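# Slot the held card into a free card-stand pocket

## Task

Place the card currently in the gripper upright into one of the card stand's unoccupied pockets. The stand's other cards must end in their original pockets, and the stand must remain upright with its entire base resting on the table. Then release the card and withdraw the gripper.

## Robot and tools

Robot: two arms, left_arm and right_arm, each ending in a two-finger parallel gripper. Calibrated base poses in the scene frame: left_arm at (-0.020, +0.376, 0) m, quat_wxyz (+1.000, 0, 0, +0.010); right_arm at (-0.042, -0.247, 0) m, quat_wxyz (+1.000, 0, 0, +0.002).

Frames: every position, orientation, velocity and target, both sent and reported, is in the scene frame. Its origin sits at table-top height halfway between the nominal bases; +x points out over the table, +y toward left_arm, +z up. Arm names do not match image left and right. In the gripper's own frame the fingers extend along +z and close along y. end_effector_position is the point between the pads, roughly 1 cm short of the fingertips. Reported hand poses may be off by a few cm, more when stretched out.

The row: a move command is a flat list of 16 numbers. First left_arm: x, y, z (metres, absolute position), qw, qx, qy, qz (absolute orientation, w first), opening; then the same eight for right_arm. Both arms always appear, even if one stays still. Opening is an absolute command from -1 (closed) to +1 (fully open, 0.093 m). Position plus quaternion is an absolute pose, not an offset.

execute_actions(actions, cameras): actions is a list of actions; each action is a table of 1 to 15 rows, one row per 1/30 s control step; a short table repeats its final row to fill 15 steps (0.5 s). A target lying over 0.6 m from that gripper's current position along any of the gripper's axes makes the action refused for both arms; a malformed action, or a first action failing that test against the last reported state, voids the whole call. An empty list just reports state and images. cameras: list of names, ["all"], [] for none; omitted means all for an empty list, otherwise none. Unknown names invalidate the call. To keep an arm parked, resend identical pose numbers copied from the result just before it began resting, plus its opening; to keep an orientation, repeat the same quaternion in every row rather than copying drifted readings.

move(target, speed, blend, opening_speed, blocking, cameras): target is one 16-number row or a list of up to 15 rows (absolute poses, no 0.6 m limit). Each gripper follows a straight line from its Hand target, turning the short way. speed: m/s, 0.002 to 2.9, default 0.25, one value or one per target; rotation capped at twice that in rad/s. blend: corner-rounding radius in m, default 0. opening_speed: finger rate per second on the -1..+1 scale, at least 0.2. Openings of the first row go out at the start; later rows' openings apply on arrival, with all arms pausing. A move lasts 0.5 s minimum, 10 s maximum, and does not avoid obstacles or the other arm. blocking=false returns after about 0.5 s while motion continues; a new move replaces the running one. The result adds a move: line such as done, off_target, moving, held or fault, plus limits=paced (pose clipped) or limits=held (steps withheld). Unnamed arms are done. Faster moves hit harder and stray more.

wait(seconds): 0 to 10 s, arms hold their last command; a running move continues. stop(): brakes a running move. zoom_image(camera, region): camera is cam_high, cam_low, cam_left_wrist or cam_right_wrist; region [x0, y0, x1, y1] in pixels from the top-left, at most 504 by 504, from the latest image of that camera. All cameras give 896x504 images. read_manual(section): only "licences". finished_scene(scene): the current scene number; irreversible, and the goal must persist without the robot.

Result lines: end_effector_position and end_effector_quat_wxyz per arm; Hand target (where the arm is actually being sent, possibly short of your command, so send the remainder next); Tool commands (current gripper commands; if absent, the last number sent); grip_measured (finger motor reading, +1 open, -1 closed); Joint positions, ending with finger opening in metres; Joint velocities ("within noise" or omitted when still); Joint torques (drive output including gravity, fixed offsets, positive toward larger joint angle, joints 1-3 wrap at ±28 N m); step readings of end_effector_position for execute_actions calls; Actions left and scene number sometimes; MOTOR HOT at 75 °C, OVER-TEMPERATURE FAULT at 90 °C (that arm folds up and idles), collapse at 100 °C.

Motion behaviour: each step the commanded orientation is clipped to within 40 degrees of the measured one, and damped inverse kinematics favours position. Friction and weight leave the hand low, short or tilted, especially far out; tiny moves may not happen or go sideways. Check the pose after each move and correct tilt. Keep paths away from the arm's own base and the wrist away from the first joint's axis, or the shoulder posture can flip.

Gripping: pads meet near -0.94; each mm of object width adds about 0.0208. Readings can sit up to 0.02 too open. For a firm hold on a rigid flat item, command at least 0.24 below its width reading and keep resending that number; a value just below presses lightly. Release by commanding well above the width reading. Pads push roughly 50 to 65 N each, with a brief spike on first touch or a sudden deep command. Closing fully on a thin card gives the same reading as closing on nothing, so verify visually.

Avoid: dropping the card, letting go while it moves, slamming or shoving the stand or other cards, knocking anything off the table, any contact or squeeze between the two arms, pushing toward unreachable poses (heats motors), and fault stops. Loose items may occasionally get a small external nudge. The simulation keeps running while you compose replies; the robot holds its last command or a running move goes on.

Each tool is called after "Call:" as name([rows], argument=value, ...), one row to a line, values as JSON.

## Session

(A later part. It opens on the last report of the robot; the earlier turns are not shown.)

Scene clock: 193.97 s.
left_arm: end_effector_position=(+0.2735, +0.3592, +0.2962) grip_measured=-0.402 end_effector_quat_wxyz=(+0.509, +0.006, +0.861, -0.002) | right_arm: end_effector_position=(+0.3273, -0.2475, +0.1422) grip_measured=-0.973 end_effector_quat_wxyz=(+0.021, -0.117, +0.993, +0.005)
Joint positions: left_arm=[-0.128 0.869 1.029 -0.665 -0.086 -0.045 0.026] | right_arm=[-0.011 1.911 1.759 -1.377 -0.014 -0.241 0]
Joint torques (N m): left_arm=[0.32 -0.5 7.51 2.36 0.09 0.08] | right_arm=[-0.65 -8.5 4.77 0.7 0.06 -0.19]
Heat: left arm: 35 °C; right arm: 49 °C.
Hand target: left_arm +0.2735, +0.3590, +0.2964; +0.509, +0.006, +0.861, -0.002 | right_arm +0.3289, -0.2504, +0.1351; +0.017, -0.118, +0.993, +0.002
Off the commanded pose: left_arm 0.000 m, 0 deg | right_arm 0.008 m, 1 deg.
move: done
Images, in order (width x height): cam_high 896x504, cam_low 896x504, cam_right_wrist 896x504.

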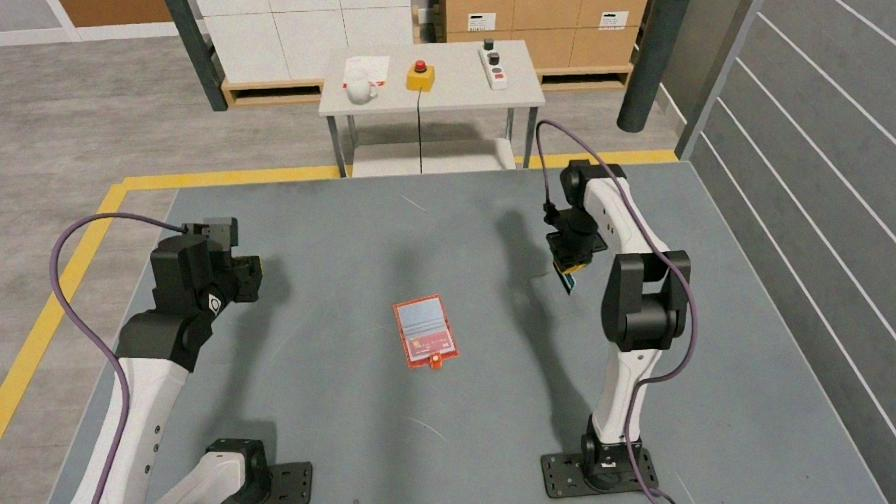

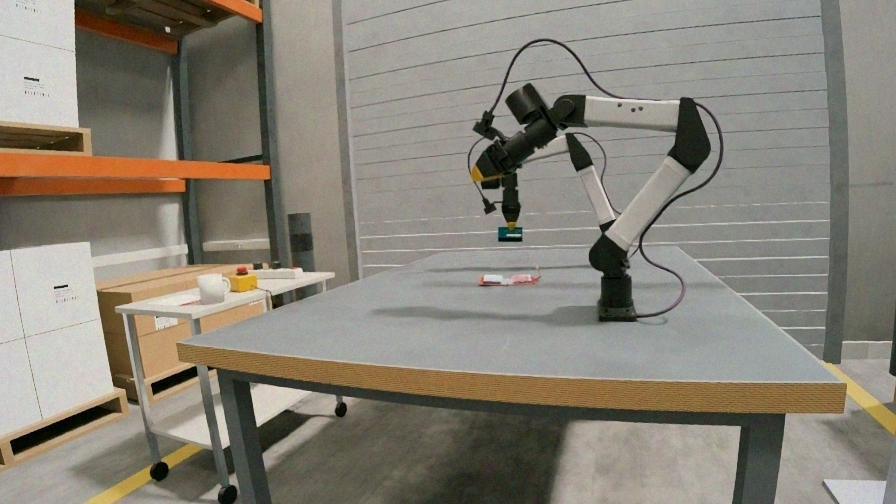

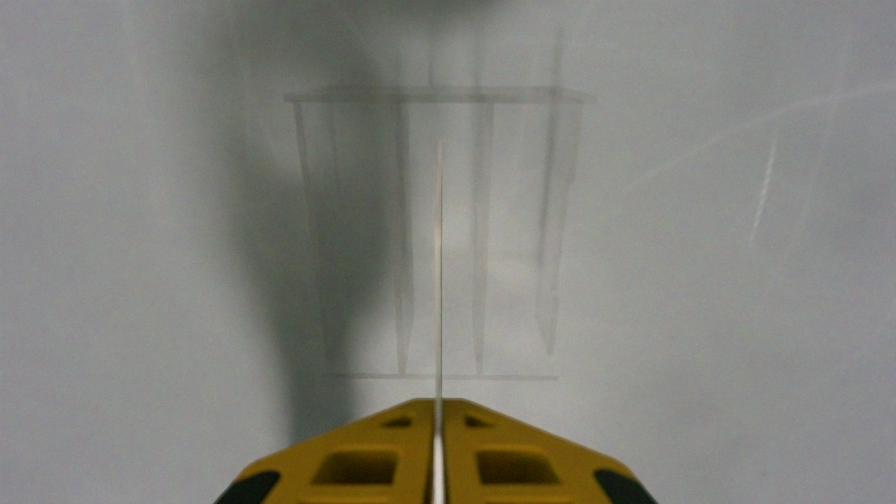

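Call:
move(target=[0.2735, 0.3590, 0.2963, 0.509, 0.006, 0.861, -0.002, -0.4, 0.3255, -0.2515, 0.096, 0.0173, -0.1184, 0.9928, 0.0021, -1], cameras=["cam_high","cam_low","cam_right_wrist"], speed=0.08)

Call:
zoom_image(camera="cam_right_wrist", region=[220, 50, 670, 450])

Call:
zoom_image(camera="cam_low", region=[470, 220, 570, 300])

Scene clock: 205.97 s.
left_arm: end_effector_position=(+0.2735, +0.3592, +0.2962) grip_measured=-0.402 end_effector_quat_wxyz=(+0.509, +0.006, +0.861, -0.002) | right_arm: end_effector_position=(+0.3249, -0.2485, +0.0994) grip_measured=-0.973 end_effector_quat_wxyz=(+0.016, -0.117, +0.993, +0.005)
Joint positions: left_arm=[-0.128 0.869 1.029 -0.665 -0.086 -0.045 0.026] | right_arm=[-0.014 1.911 1.589 -1.219 -0.014 -0.244 0]
Joint torques (N m): left_arm=[0.32 -0.5 7.51 2.36 0.09 0.08] | right_arm=[-0.69 -9.5 4.72 0.68 0.06 -0.19]
Heat: left arm: 35 °C; right arm: 50 °C.
Hand target: left_arm +0.2735, +0.3590, +0.2964; +0.509, +0.006, +0.861, -0.002 | right_arm +0.3255, -0.2515, +0.0961; +0.017, -0.118, +0.993, +0.002
Off the commanded pose: left_arm 0.000 m, 0 deg | right_arm 0.005 m, 0 deg.
move: done
Images, in order (width x height): cam_high 896x504, cam_low 896x504, cam_right_wrist 896x504.

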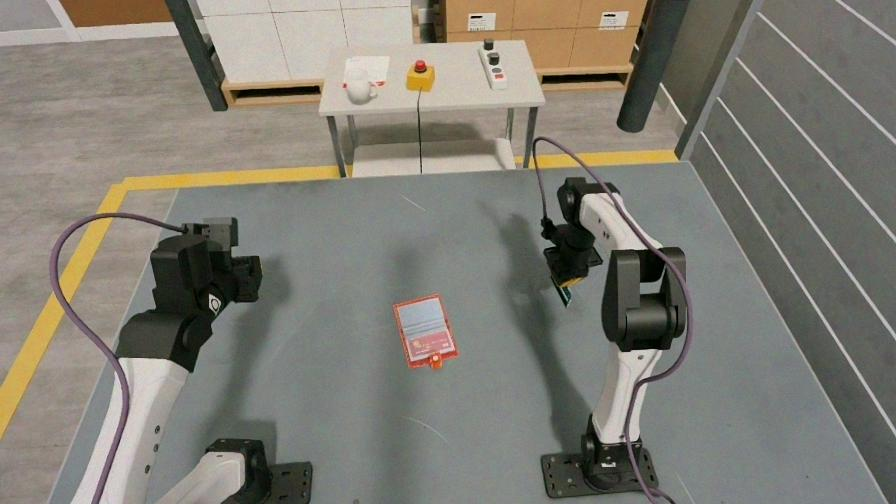

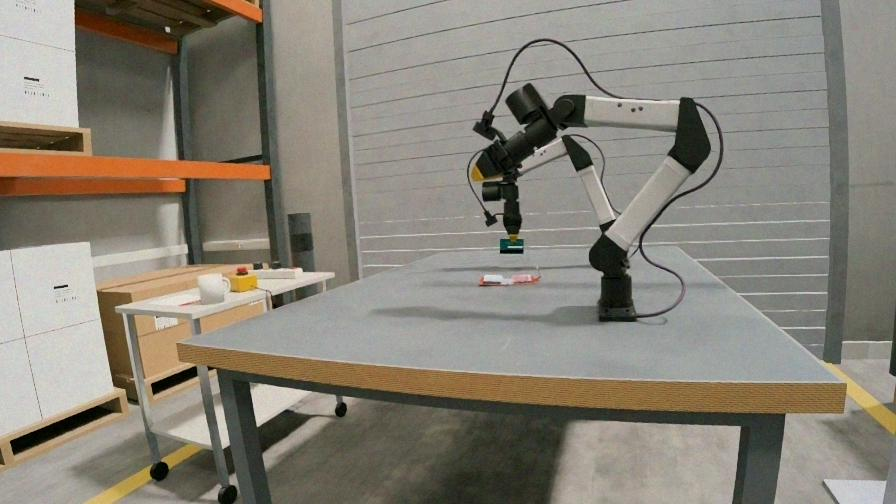

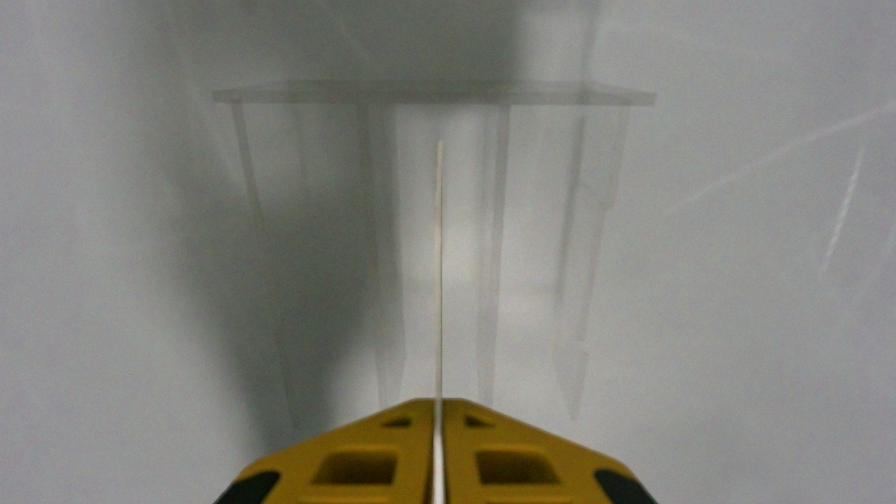

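Scaled by 1.120 from the camera's 896x504 image, which has a finer 1280x720 frame.

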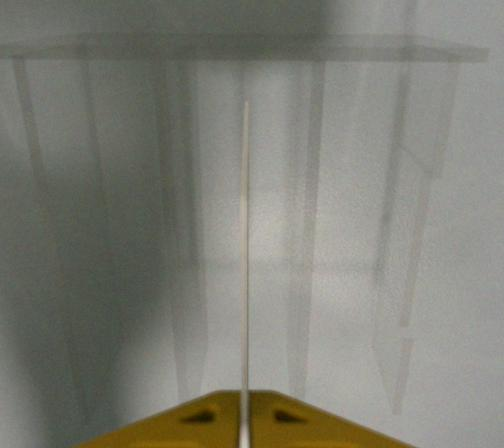

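Scaled by 5.040 from the camera's 896x504 image, which has a finer 1280x720 frame.

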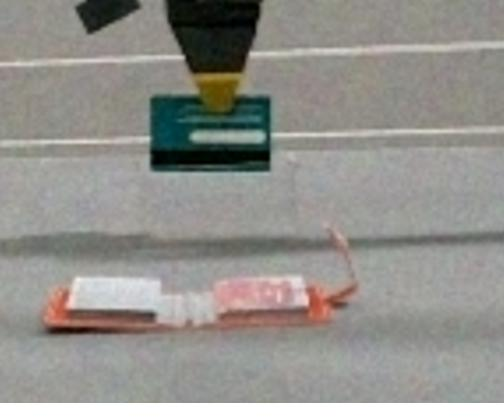

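Call:
zoom_image(camera="cam_low", region=[490, 235, 540, 275])

Call:
zoom_image(camera="cam_high", region=[510, 230, 610, 340])

Scaled by 10.080 from the camera's 896x504 image, which has a finer 1280x720 frame.

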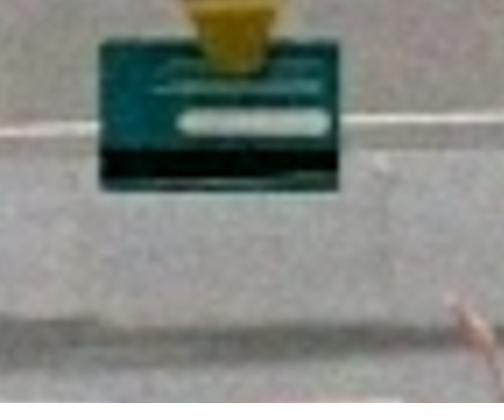

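Scaled by 4.582 from the camera's 896x504 image, which has a finer 1280x720 frame.

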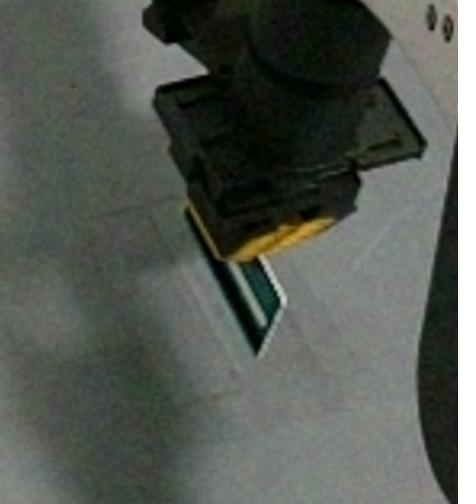

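Call:
move(target=[0.2735, 0.3590, 0.2963, 0.509, 0.006, 0.861, -0.002, -0.4, 0.3222, -0.2500, 0.078, 0.0173, -0.1184, 0.9928, 0.0021, -1], cameras=["cam_high","cam_low","cam_right_wrist"], speed=0.06)

Call:
zoom_image(camera="cam_right_wrist", region=[220, 50, 670, 450])

Call:
zoom_image(camera="cam_high", region=[510, 230, 610, 340])

Scene clock: 223.40 s.
left_arm: end_effector_position=(+0.2735, +0.3592, +0.2962) grip_measured=-0.402 end_effector_quat_wxyz=(+0.509, +0.006, +0.861, -0.002) | right_arm: end_effector_position=(+0.3217, -0.2484, +0.0803) grip_measured=-0.973 end_effector_quat_wxyz=(+0.014, -0.117, +0.993, +0.005)
Joint positions: left_arm=[-0.128 0.869 1.029 -0.665 -0.086 -0.045 0.026] | right_arm=[-0.014 1.911 1.513 -1.146 -0.014 -0.245 0]
Joint torques (N m): left_arm=[0.32 -0.51 7.5 2.36 0.09 0.08] | right_arm=[-0.32 -9.77 4.67 0.67 0.05 -0.15]
Heat: left arm: 36 °C; right arm: 51 °C.
Hand target: left_arm +0.2735, +0.3590, +0.2964; +0.509, +0.006, +0.861, -0.002 | right_arm +0.3222, -0.2500, +0.0781; +0.017, -0.118, +0.993, +0.002
Off the commanded pose: left_arm 0.000 m, 0 deg | right_arm 0.003 m, 1 deg.
move: done
Images, in order (width x height): cam_high 896x504, cam_low 896x504, cam_right_wrist 896x504.

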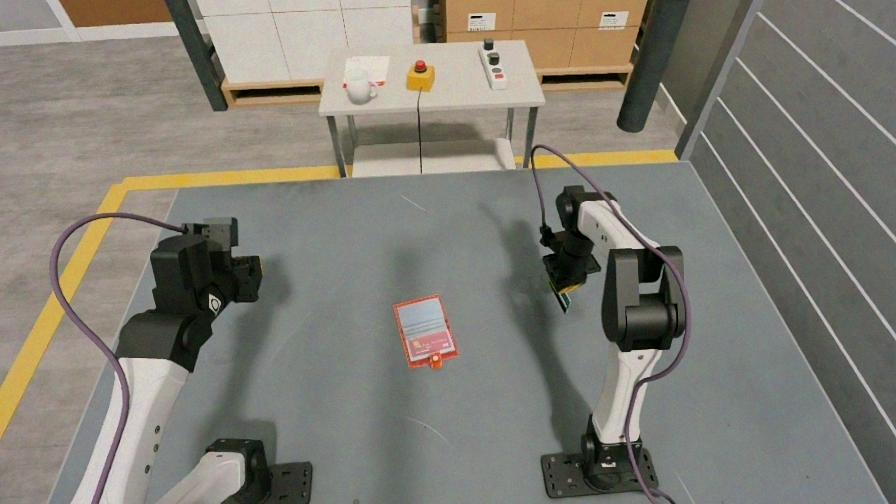

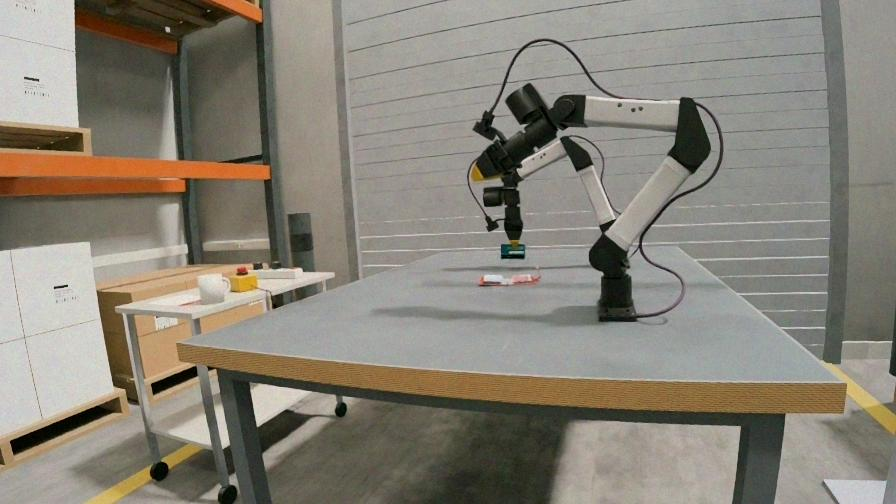

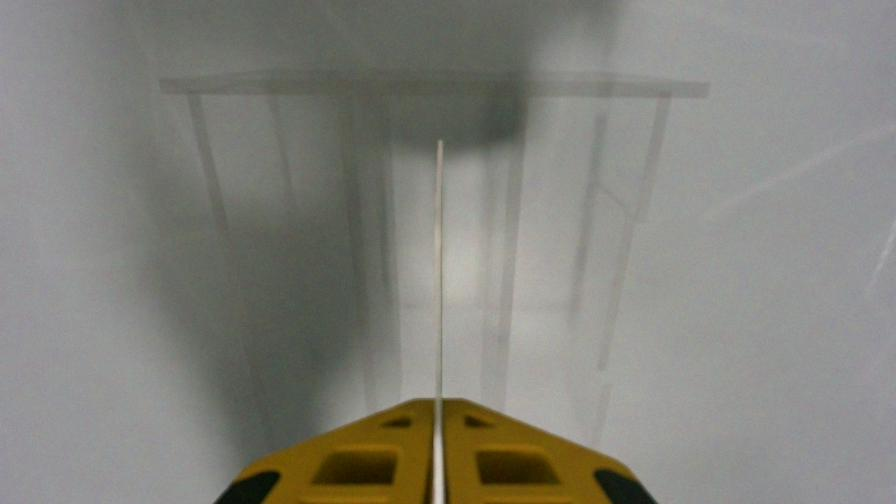

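Scaled by 1.120 from the camera's 896x504 image, which has a finer 1280x720 frame.

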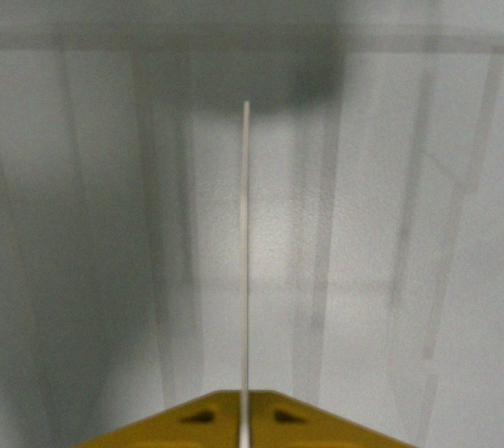

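Scaled by 4.582 from the camera's 896x504 image, which has a finer 1280x720 frame.

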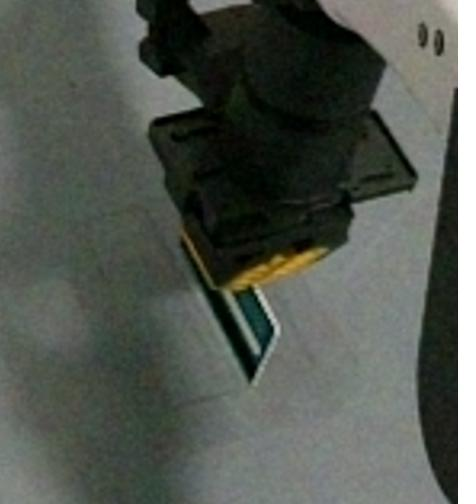

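Call:
move(target=[0.2735, 0.3590, 0.2963, 0.509, 0.006, 0.861, -0.002, -0.4, 0.3262, -0.2485, 0.064, 0.0173, -0.1184, 0.9928, 0.0021, -1], cameras=["cam_high","cam_low","cam_right_wrist"], speed=0.05)

Call:
zoom_image(camera="cam_high", region=[510, 230, 610, 340])

Call:
zoom_image(camera="cam_low", region=[490, 235, 540, 275])

Scene clock: 233.60 s.
left_arm: end_effector_position=(+0.2735, +0.3592, +0.2962) grip_measured=-0.402 end_effector_quat_wxyz=(+0.509, +0.006, +0.861, -0.002) | right_arm: end_effector_position=(+0.3264, -0.2485, +0.0724) grip_measured=-0.973 end_effector_quat_wxyz=(+0.023, -0.118, +0.993, +0.004)
Joint positions: left_arm=[-0.128 0.869 1.029 -0.665 -0.086 -0.045 0.026] | right_arm=[-0.014 1.918 1.49 -1.099 -0.014 -0.245 0]
Joint torques (N m): left_arm=[0.32 -0.5 7.51 2.36 0.09 0.08] | right_arm=[0.06 -8.24 4.7 0.73 0.06 -0.11]
Heat: left arm: 36 °C; right arm: 52 °C.
Hand target: left_arm +0.2735, +0.3590, +0.2964; +0.509, +0.006, +0.861, -0.002 | right_arm +0.3261, -0.2485, +0.0641; +0.017, -0.118, +0.993, +0.002
Off the commanded pose: left_arm 0.000 m, 0 deg | right_arm 0.008 m, 1 deg.
move: done
Images, in order (width x height): cam_high 896x504, cam_low 896x504, cam_right_wrist 896x504.

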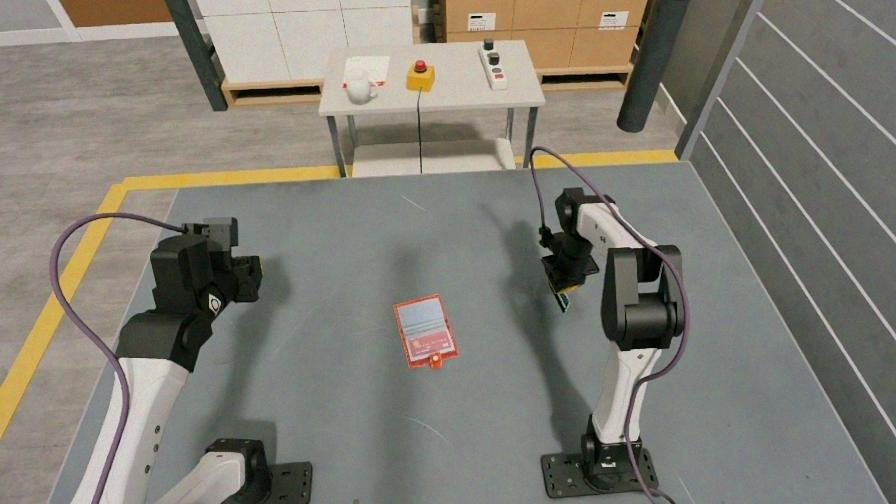

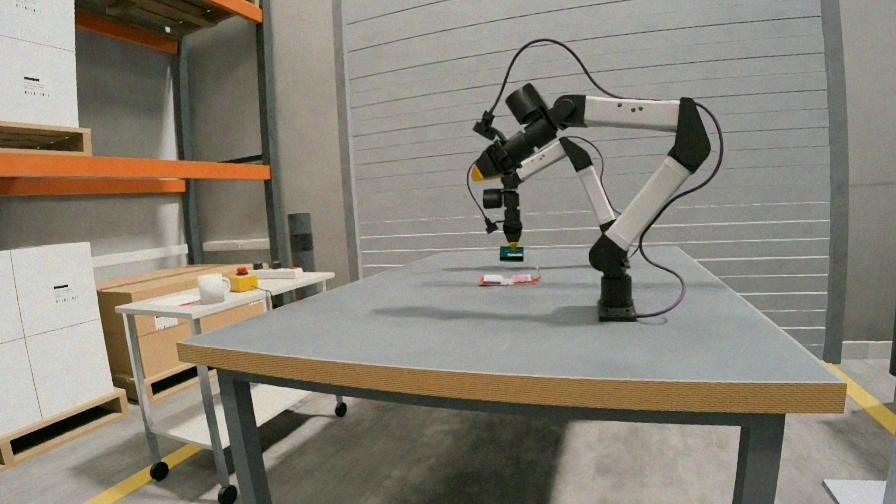

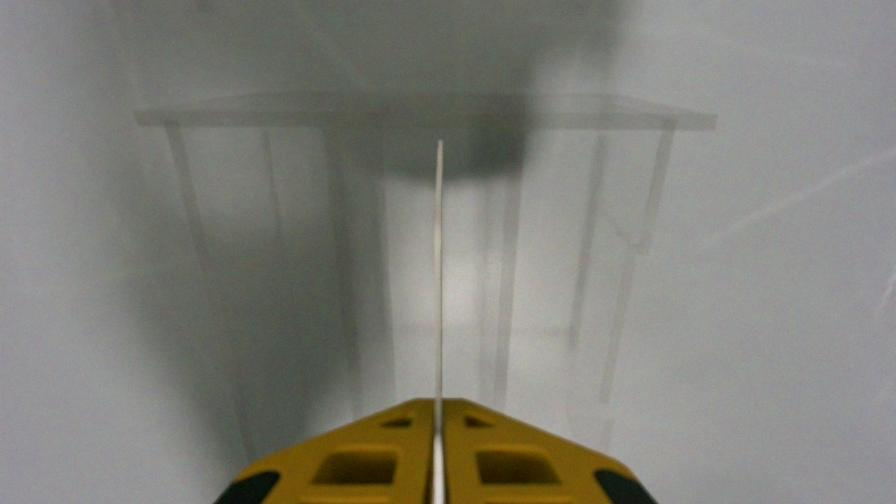

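Scaled by 4.582 from the camera's 896x504 image, which has a finer 1280x720 frame.

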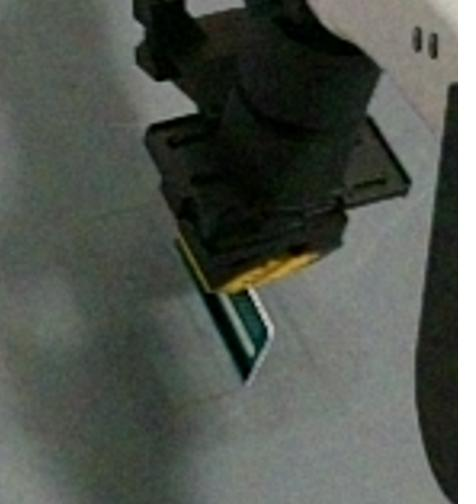

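Scaled by 10.080 from the camera's 896x504 image, which has a finer 1280x720 frame.

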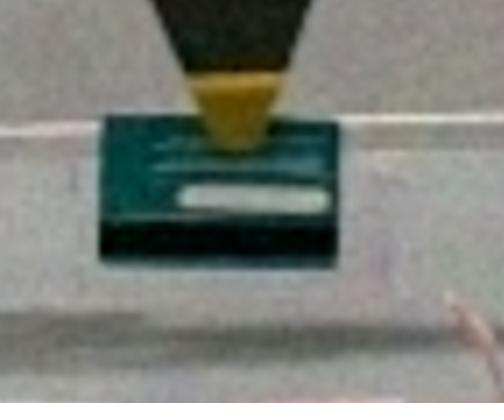

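Call:
move(target=[0.2735, 0.3590, 0.2963, 0.509, 0.006, 0.861, -0.002, -0.4, 0.3247, -0.2465, 0.054, 0.0173, -0.1184, 0.9928, 0.0021, -1], cameras=["cam_high","cam_low","cam_right_wrist"], speed=0.05)

Call:
zoom_image(camera="cam_high", region=[510, 230, 610, 340])

Call:
zoom_image(camera="cam_low", region=[490, 235, 540, 275])

Scene clock: 244.10 s.
left_arm: end_effector_position=(+0.2735, +0.3592, +0.2962) grip_measured=-0.402 end_effector_quat_wxyz=(+0.509, +0.006, +0.861, -0.002) | right_arm: end_effector_position=(+0.3253, -0.2475, +0.0635) grip_measured=-0.973 end_effector_quat_wxyz=(+0.024, -0.119, +0.993, +0.004)
Joint positions: left_arm=[-0.128 0.869 1.029 -0.665 -0.086 -0.045 0.026] | right_arm=[-0.011 1.918 1.454 -1.059 -0.014 -0.245 0]
Joint torques (N m): left_arm=[0.32 -0.51 7.51 2.36 0.08 0.08] | right_arm=[0.34 -7.92 4.64 0.72 0.06 -0.05]
Heat: left arm: 36 °C; right arm: 50 °C.
Hand target: left_arm +0.2735, +0.3590, +0.2964; +0.509, +0.006, +0.861, -0.002 | right_arm +0.3246, -0.2465, +0.0542; +0.017, -0.118, +0.993, +0.002
Off the commanded pose: left_arm 0.000 m, 0 deg | right_arm 0.010 m, 1 deg.
move: done
Images, in order (width x height): cam_high 896x504, cam_low 896x504, cam_right_wrist 896x504.

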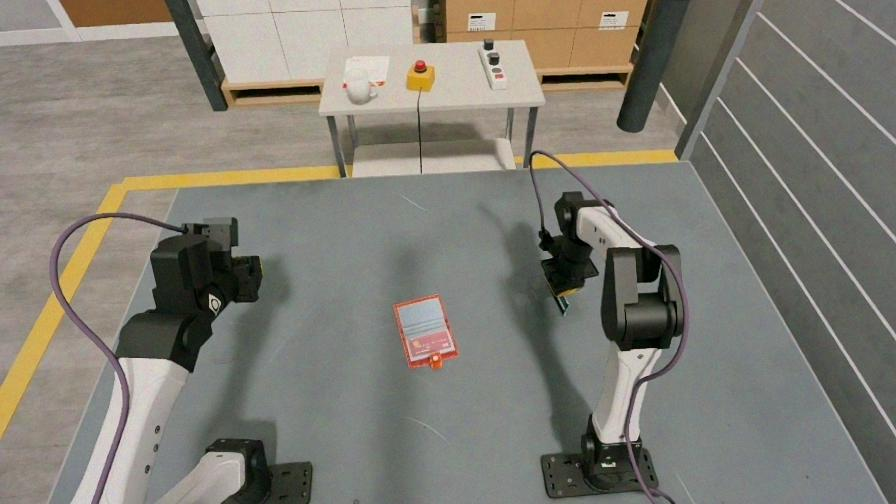

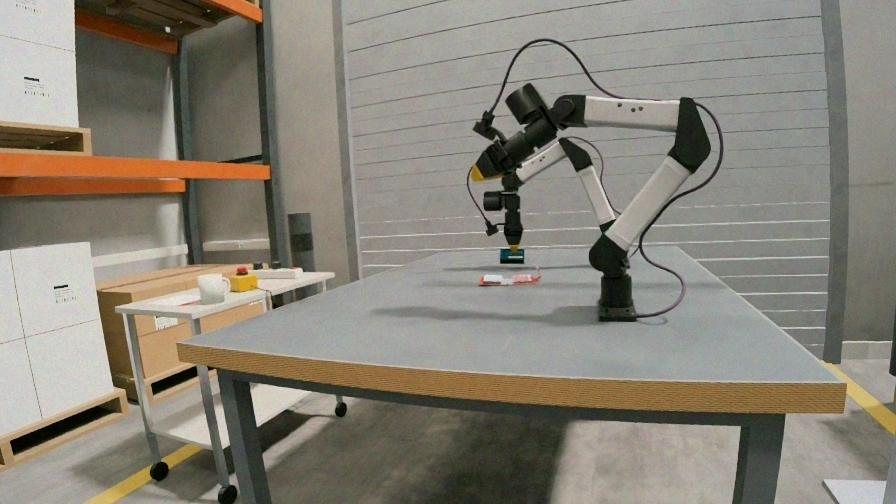

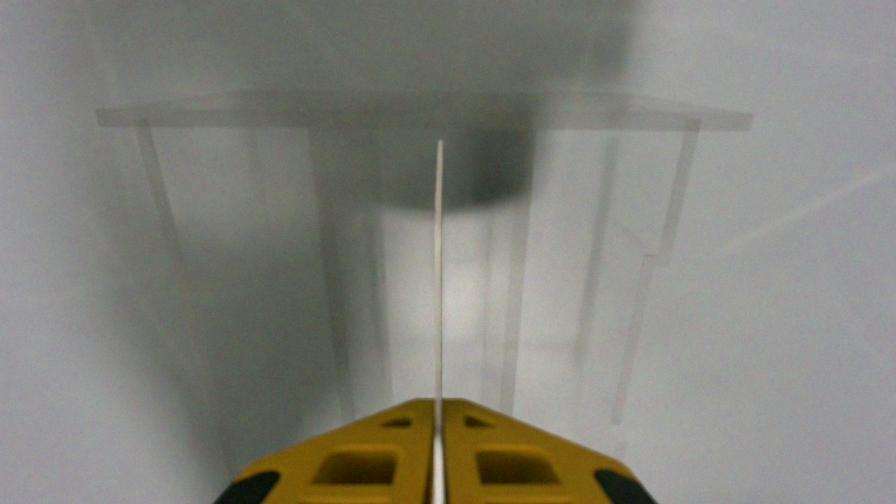

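Scaled by 4.582 from the camera's 896x504 image, which has a finer 1280x720 frame.

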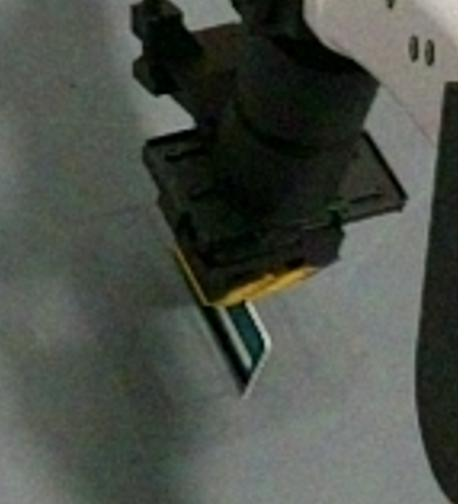

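Scaled by 10.080 from the camera's 896x504 image, which has a finer 1280x720 frame.

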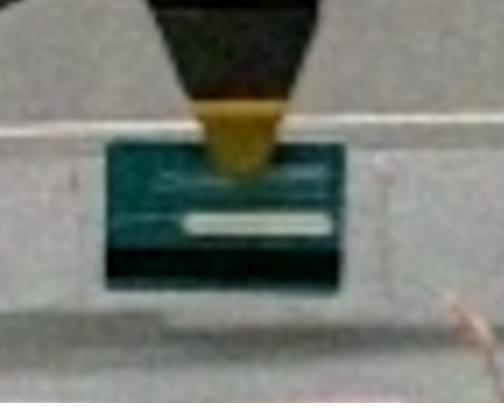

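Call:
move(target=[0.2735, 0.3590, 0.2963, 0.509, 0.006, 0.861, -0.002, -0.4, 0.3245, -0.2440, 0.047, 0.0173, -0.1184, 0.9928, 0.0021, -1], cameras=["cam_low","cam_right_wrist"], speed=0.04)

Call:
zoom_image(camera="cam_low", region=[490, 235, 540, 275])

Scene clock: 249.97 s.
left_arm: end_effector_position=(+0.2735, +0.3592, +0.2962) grip_measured=-0.402 end_effector_quat_wxyz=(+0.509, +0.006, +0.861, -0.002) | right_arm: end_effector_position=(+0.3248, -0.2461, +0.0595) grip_measured=-0.973 end_effector_quat_wxyz=(+0.023, -0.120, +0.993, +0.002)
Joint positions: left_arm=[-0.128 0.869 1.029 -0.665 -0.086 -0.045 0.026] | right_arm=[-0.005 1.922 1.443 -1.047 -0.01 -0.24 0]
Joint torques (N m): left_arm=[0.35 -0.51 7.5 2.36 0.09 0.08] | right_arm=[0.46 -7.75 3.92 0.88 0.01 -0.04]
Heat: left arm: 36 °C; right arm: 49 °C.
Hand target: left_arm +0.2735, +0.3590, +0.2964; +0.509, +0.006, +0.861, -0.002 | right_arm +0.3242, -0.2440, +0.0474; +0.017, -0.118, +0.993, +0.002
Off the commanded pose: left_arm 0.000 m, 0 deg | right_arm 0.013 m, 1 deg.
move: off_target (right_arm)
Images, in order (width x height): cam_low 896x504, cam_right_wrist 896x504.

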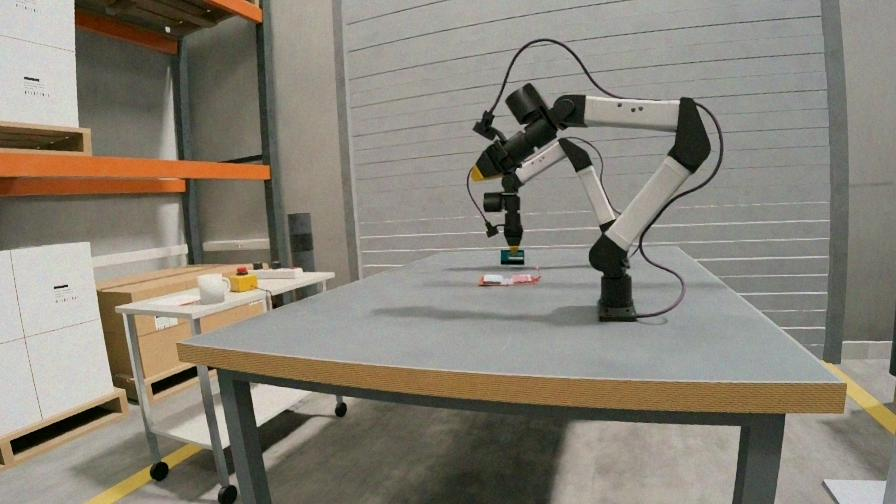

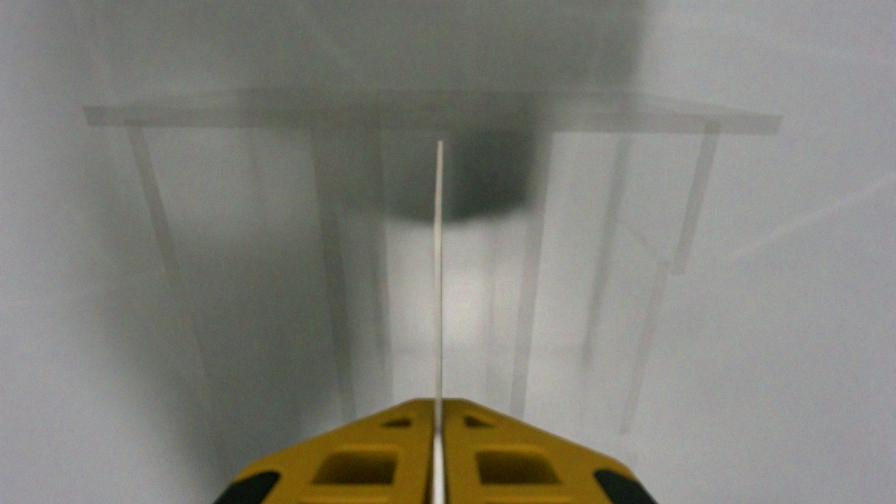

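Scaled by 10.080 from the camera's 896x504 image, which has a finer 1280x720 frame.

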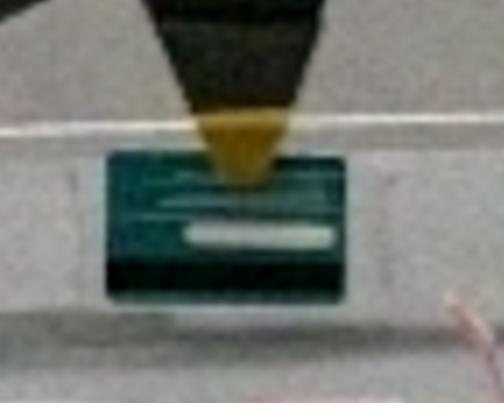

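Call:
move(target=[0.2735, 0.3590, 0.2963, 0.509, 0.006, 0.861, -0.002, -0.4, 0.3245, -0.2440, 0.044, 0.0173, -0.1184, 0.9928, 0.0021, -1], cameras=["cam_low","cam_right_wrist"], speed=0.03)

Call:
zoom_image(camera="cam_low", region=[490, 235, 540, 275])

Scene clock: 256.10 s.
left_arm: end_effector_position=(+0.2735, +0.3592, +0.2962) grip_measured=-0.402 end_effector_quat_wxyz=(+0.509, +0.006, +0.861, -0.002) | right_arm: end_effector_position=(+0.3258, -0.2462, +0.0579) grip_measured=-0.973 end_effector_quat_wxyz=(+0.026, -0.119, +0.993, +0.002)
Joint positions: left_arm=[-0.128 0.869 1.029 -0.665 -0.086 -0.045 0.026] | right_arm=[-0.005 1.922 1.436 -1.034 -0.009 -0.239 0]
Joint torques (N m): left_arm=[0.31 -0.5 7.5 2.36 0.09 0.08] | right_arm=[0.42 -7.5 3.88 0.87 0.01 -0.03]
Heat: left arm: 36 °C; right arm: 49 °C.
Hand target: left_arm +0.2735, +0.3590, +0.2964; +0.509, +0.006, +0.861, -0.002 | right_arm +0.3240, -0.2441, +0.0444; +0.017, -0.118, +0.993, +0.002
Off the commanded pose: left_arm 0.000 m, 0 deg | right_arm 0.014 m, 1 deg.
move: off_target (right_arm)
Images, in order (width x height): cam_low 896x504, cam_right_wrist 896x504.

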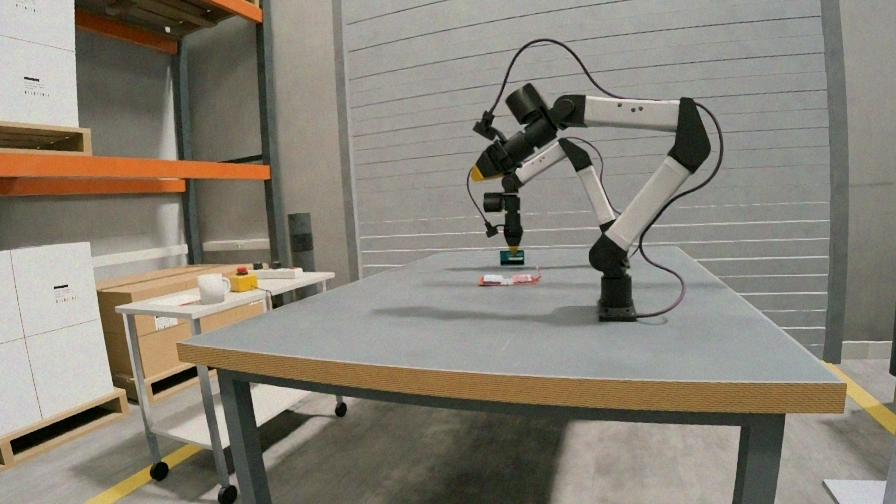

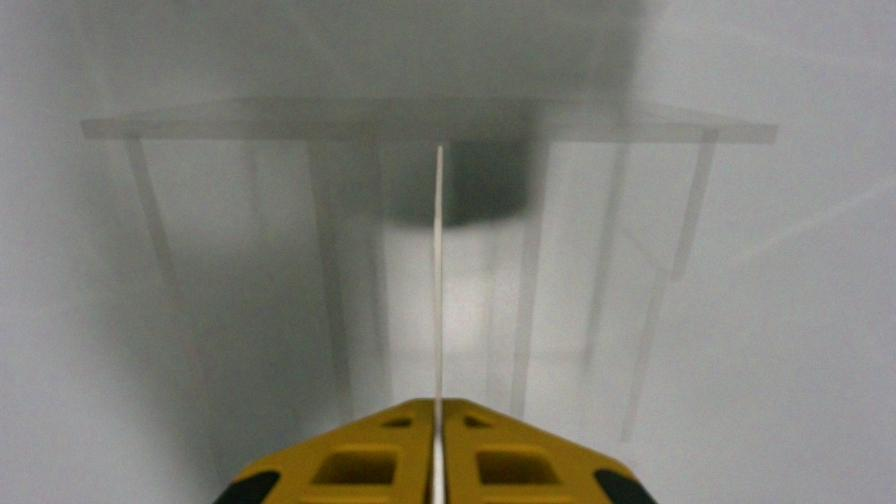

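Scaled by 10.080 from the camera's 896x504 image, which has a finer 1280x720 frame.

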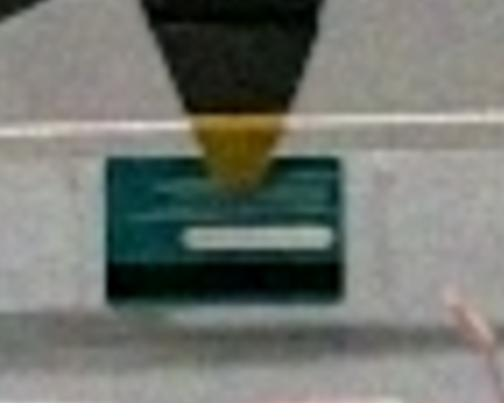

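Call:
move([
  [0.2735, 0.3590, 0.2963, 0.509, 0.006, 0.861, -0.002, -0.4, 0.3245, -0.2440, 0.0465, 0.0173, -0.1184, 0.9928, 0.0021, -1],
  [0.2735, 0.3590, 0.2963, 0.509, 0.006, 0.861, -0.002, -0.4, 0.3245, -0.2440, 0.0465, 0.0173, -0.1184, 0.9928, 0.0021, -0.75],
], cameras=["cam_low","cam_right_wrist"], speed=0.03, opening_speed=0.25)

Call:
zoom_image(camera="cam_low", region=[490, 235, 540, 275])

Scene clock: 265.23 s.
left_arm: end_effector_position=(+0.2735, +0.3592, +0.2962) grip_measured=-0.402 end_effector_quat_wxyz=(+0.509, +0.006, +0.861, -0.002) | right_arm: end_effector_position=(+0.3266, -0.2455, +0.0559) grip_measured=-0.752 end_effector_quat_wxyz=(+0.025, -0.120, +0.993, +0.002)
Joint positions: left_arm=[-0.128 0.869 1.029 -0.665 -0.086 -0.045 0.026] | right_arm=[-0.003 1.928 1.436 -1.029 -0.009 -0.239 0.009]
Joint torques (N m): left_arm=[0.32 -0.5 7.5 2.36 0.09 0.08] | right_arm=[0.28 -8.21 4.36 0.72 0.01 -0.04]
Heat: left arm: 36 °C; right arm: 49 °C.
Hand target: left_arm +0.2735, +0.3590, +0.2964; +0.509, +0.006, +0.861, -0.002 | right_arm +0.3243, -0.2440, +0.0466; +0.017, -0.118, +0.993, +0.002
Off the commanded pose: left_arm 0.000 m, 0 deg | right_arm 0.010 m, 1 deg.
move: done; target 2's new opening was sent with right_arm's hand 0.012 m and 1 deg from that target
Images, in order (width x height): cam_low 896x504, cam_right_wrist 896x504.

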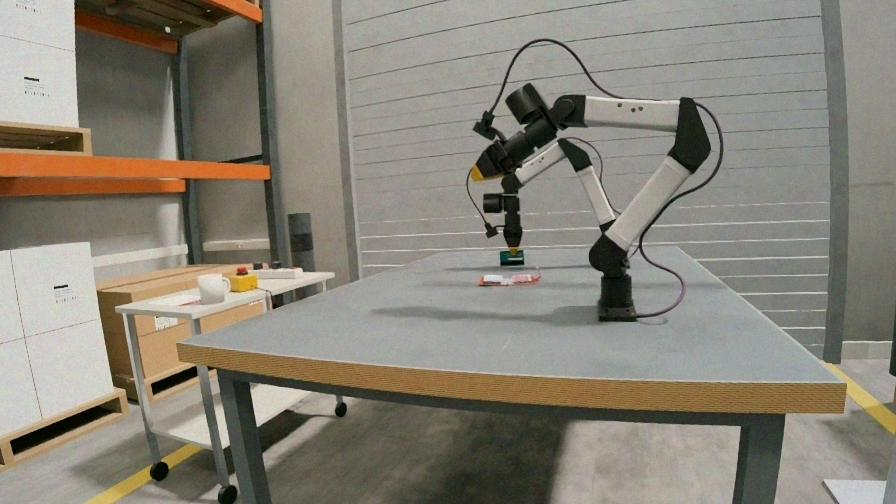

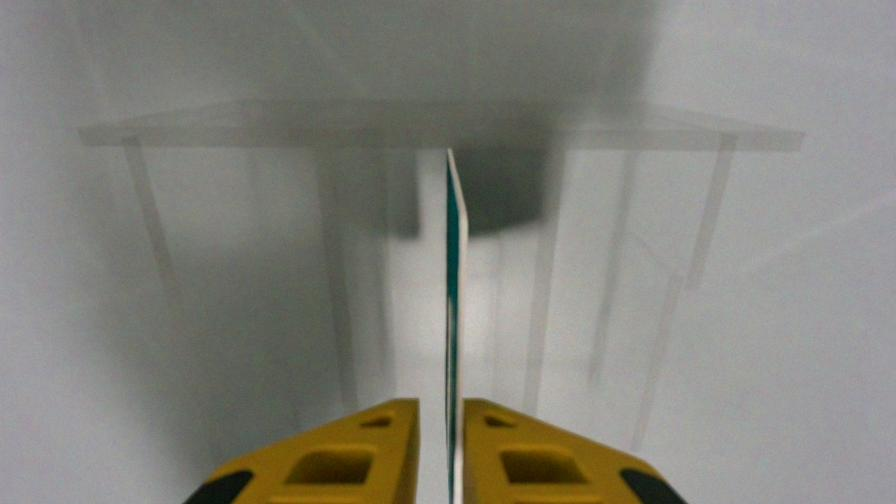

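Scaled by 10.080 from the camera's 896x504 image, which has a finer 1280x720 frame.

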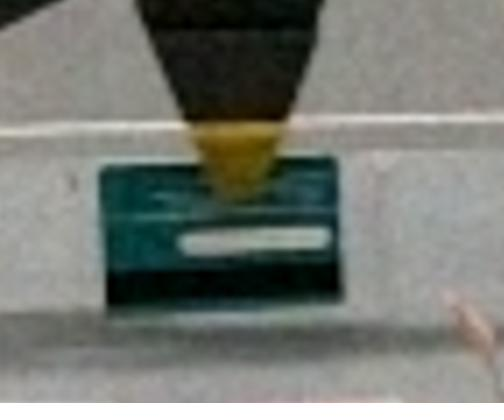

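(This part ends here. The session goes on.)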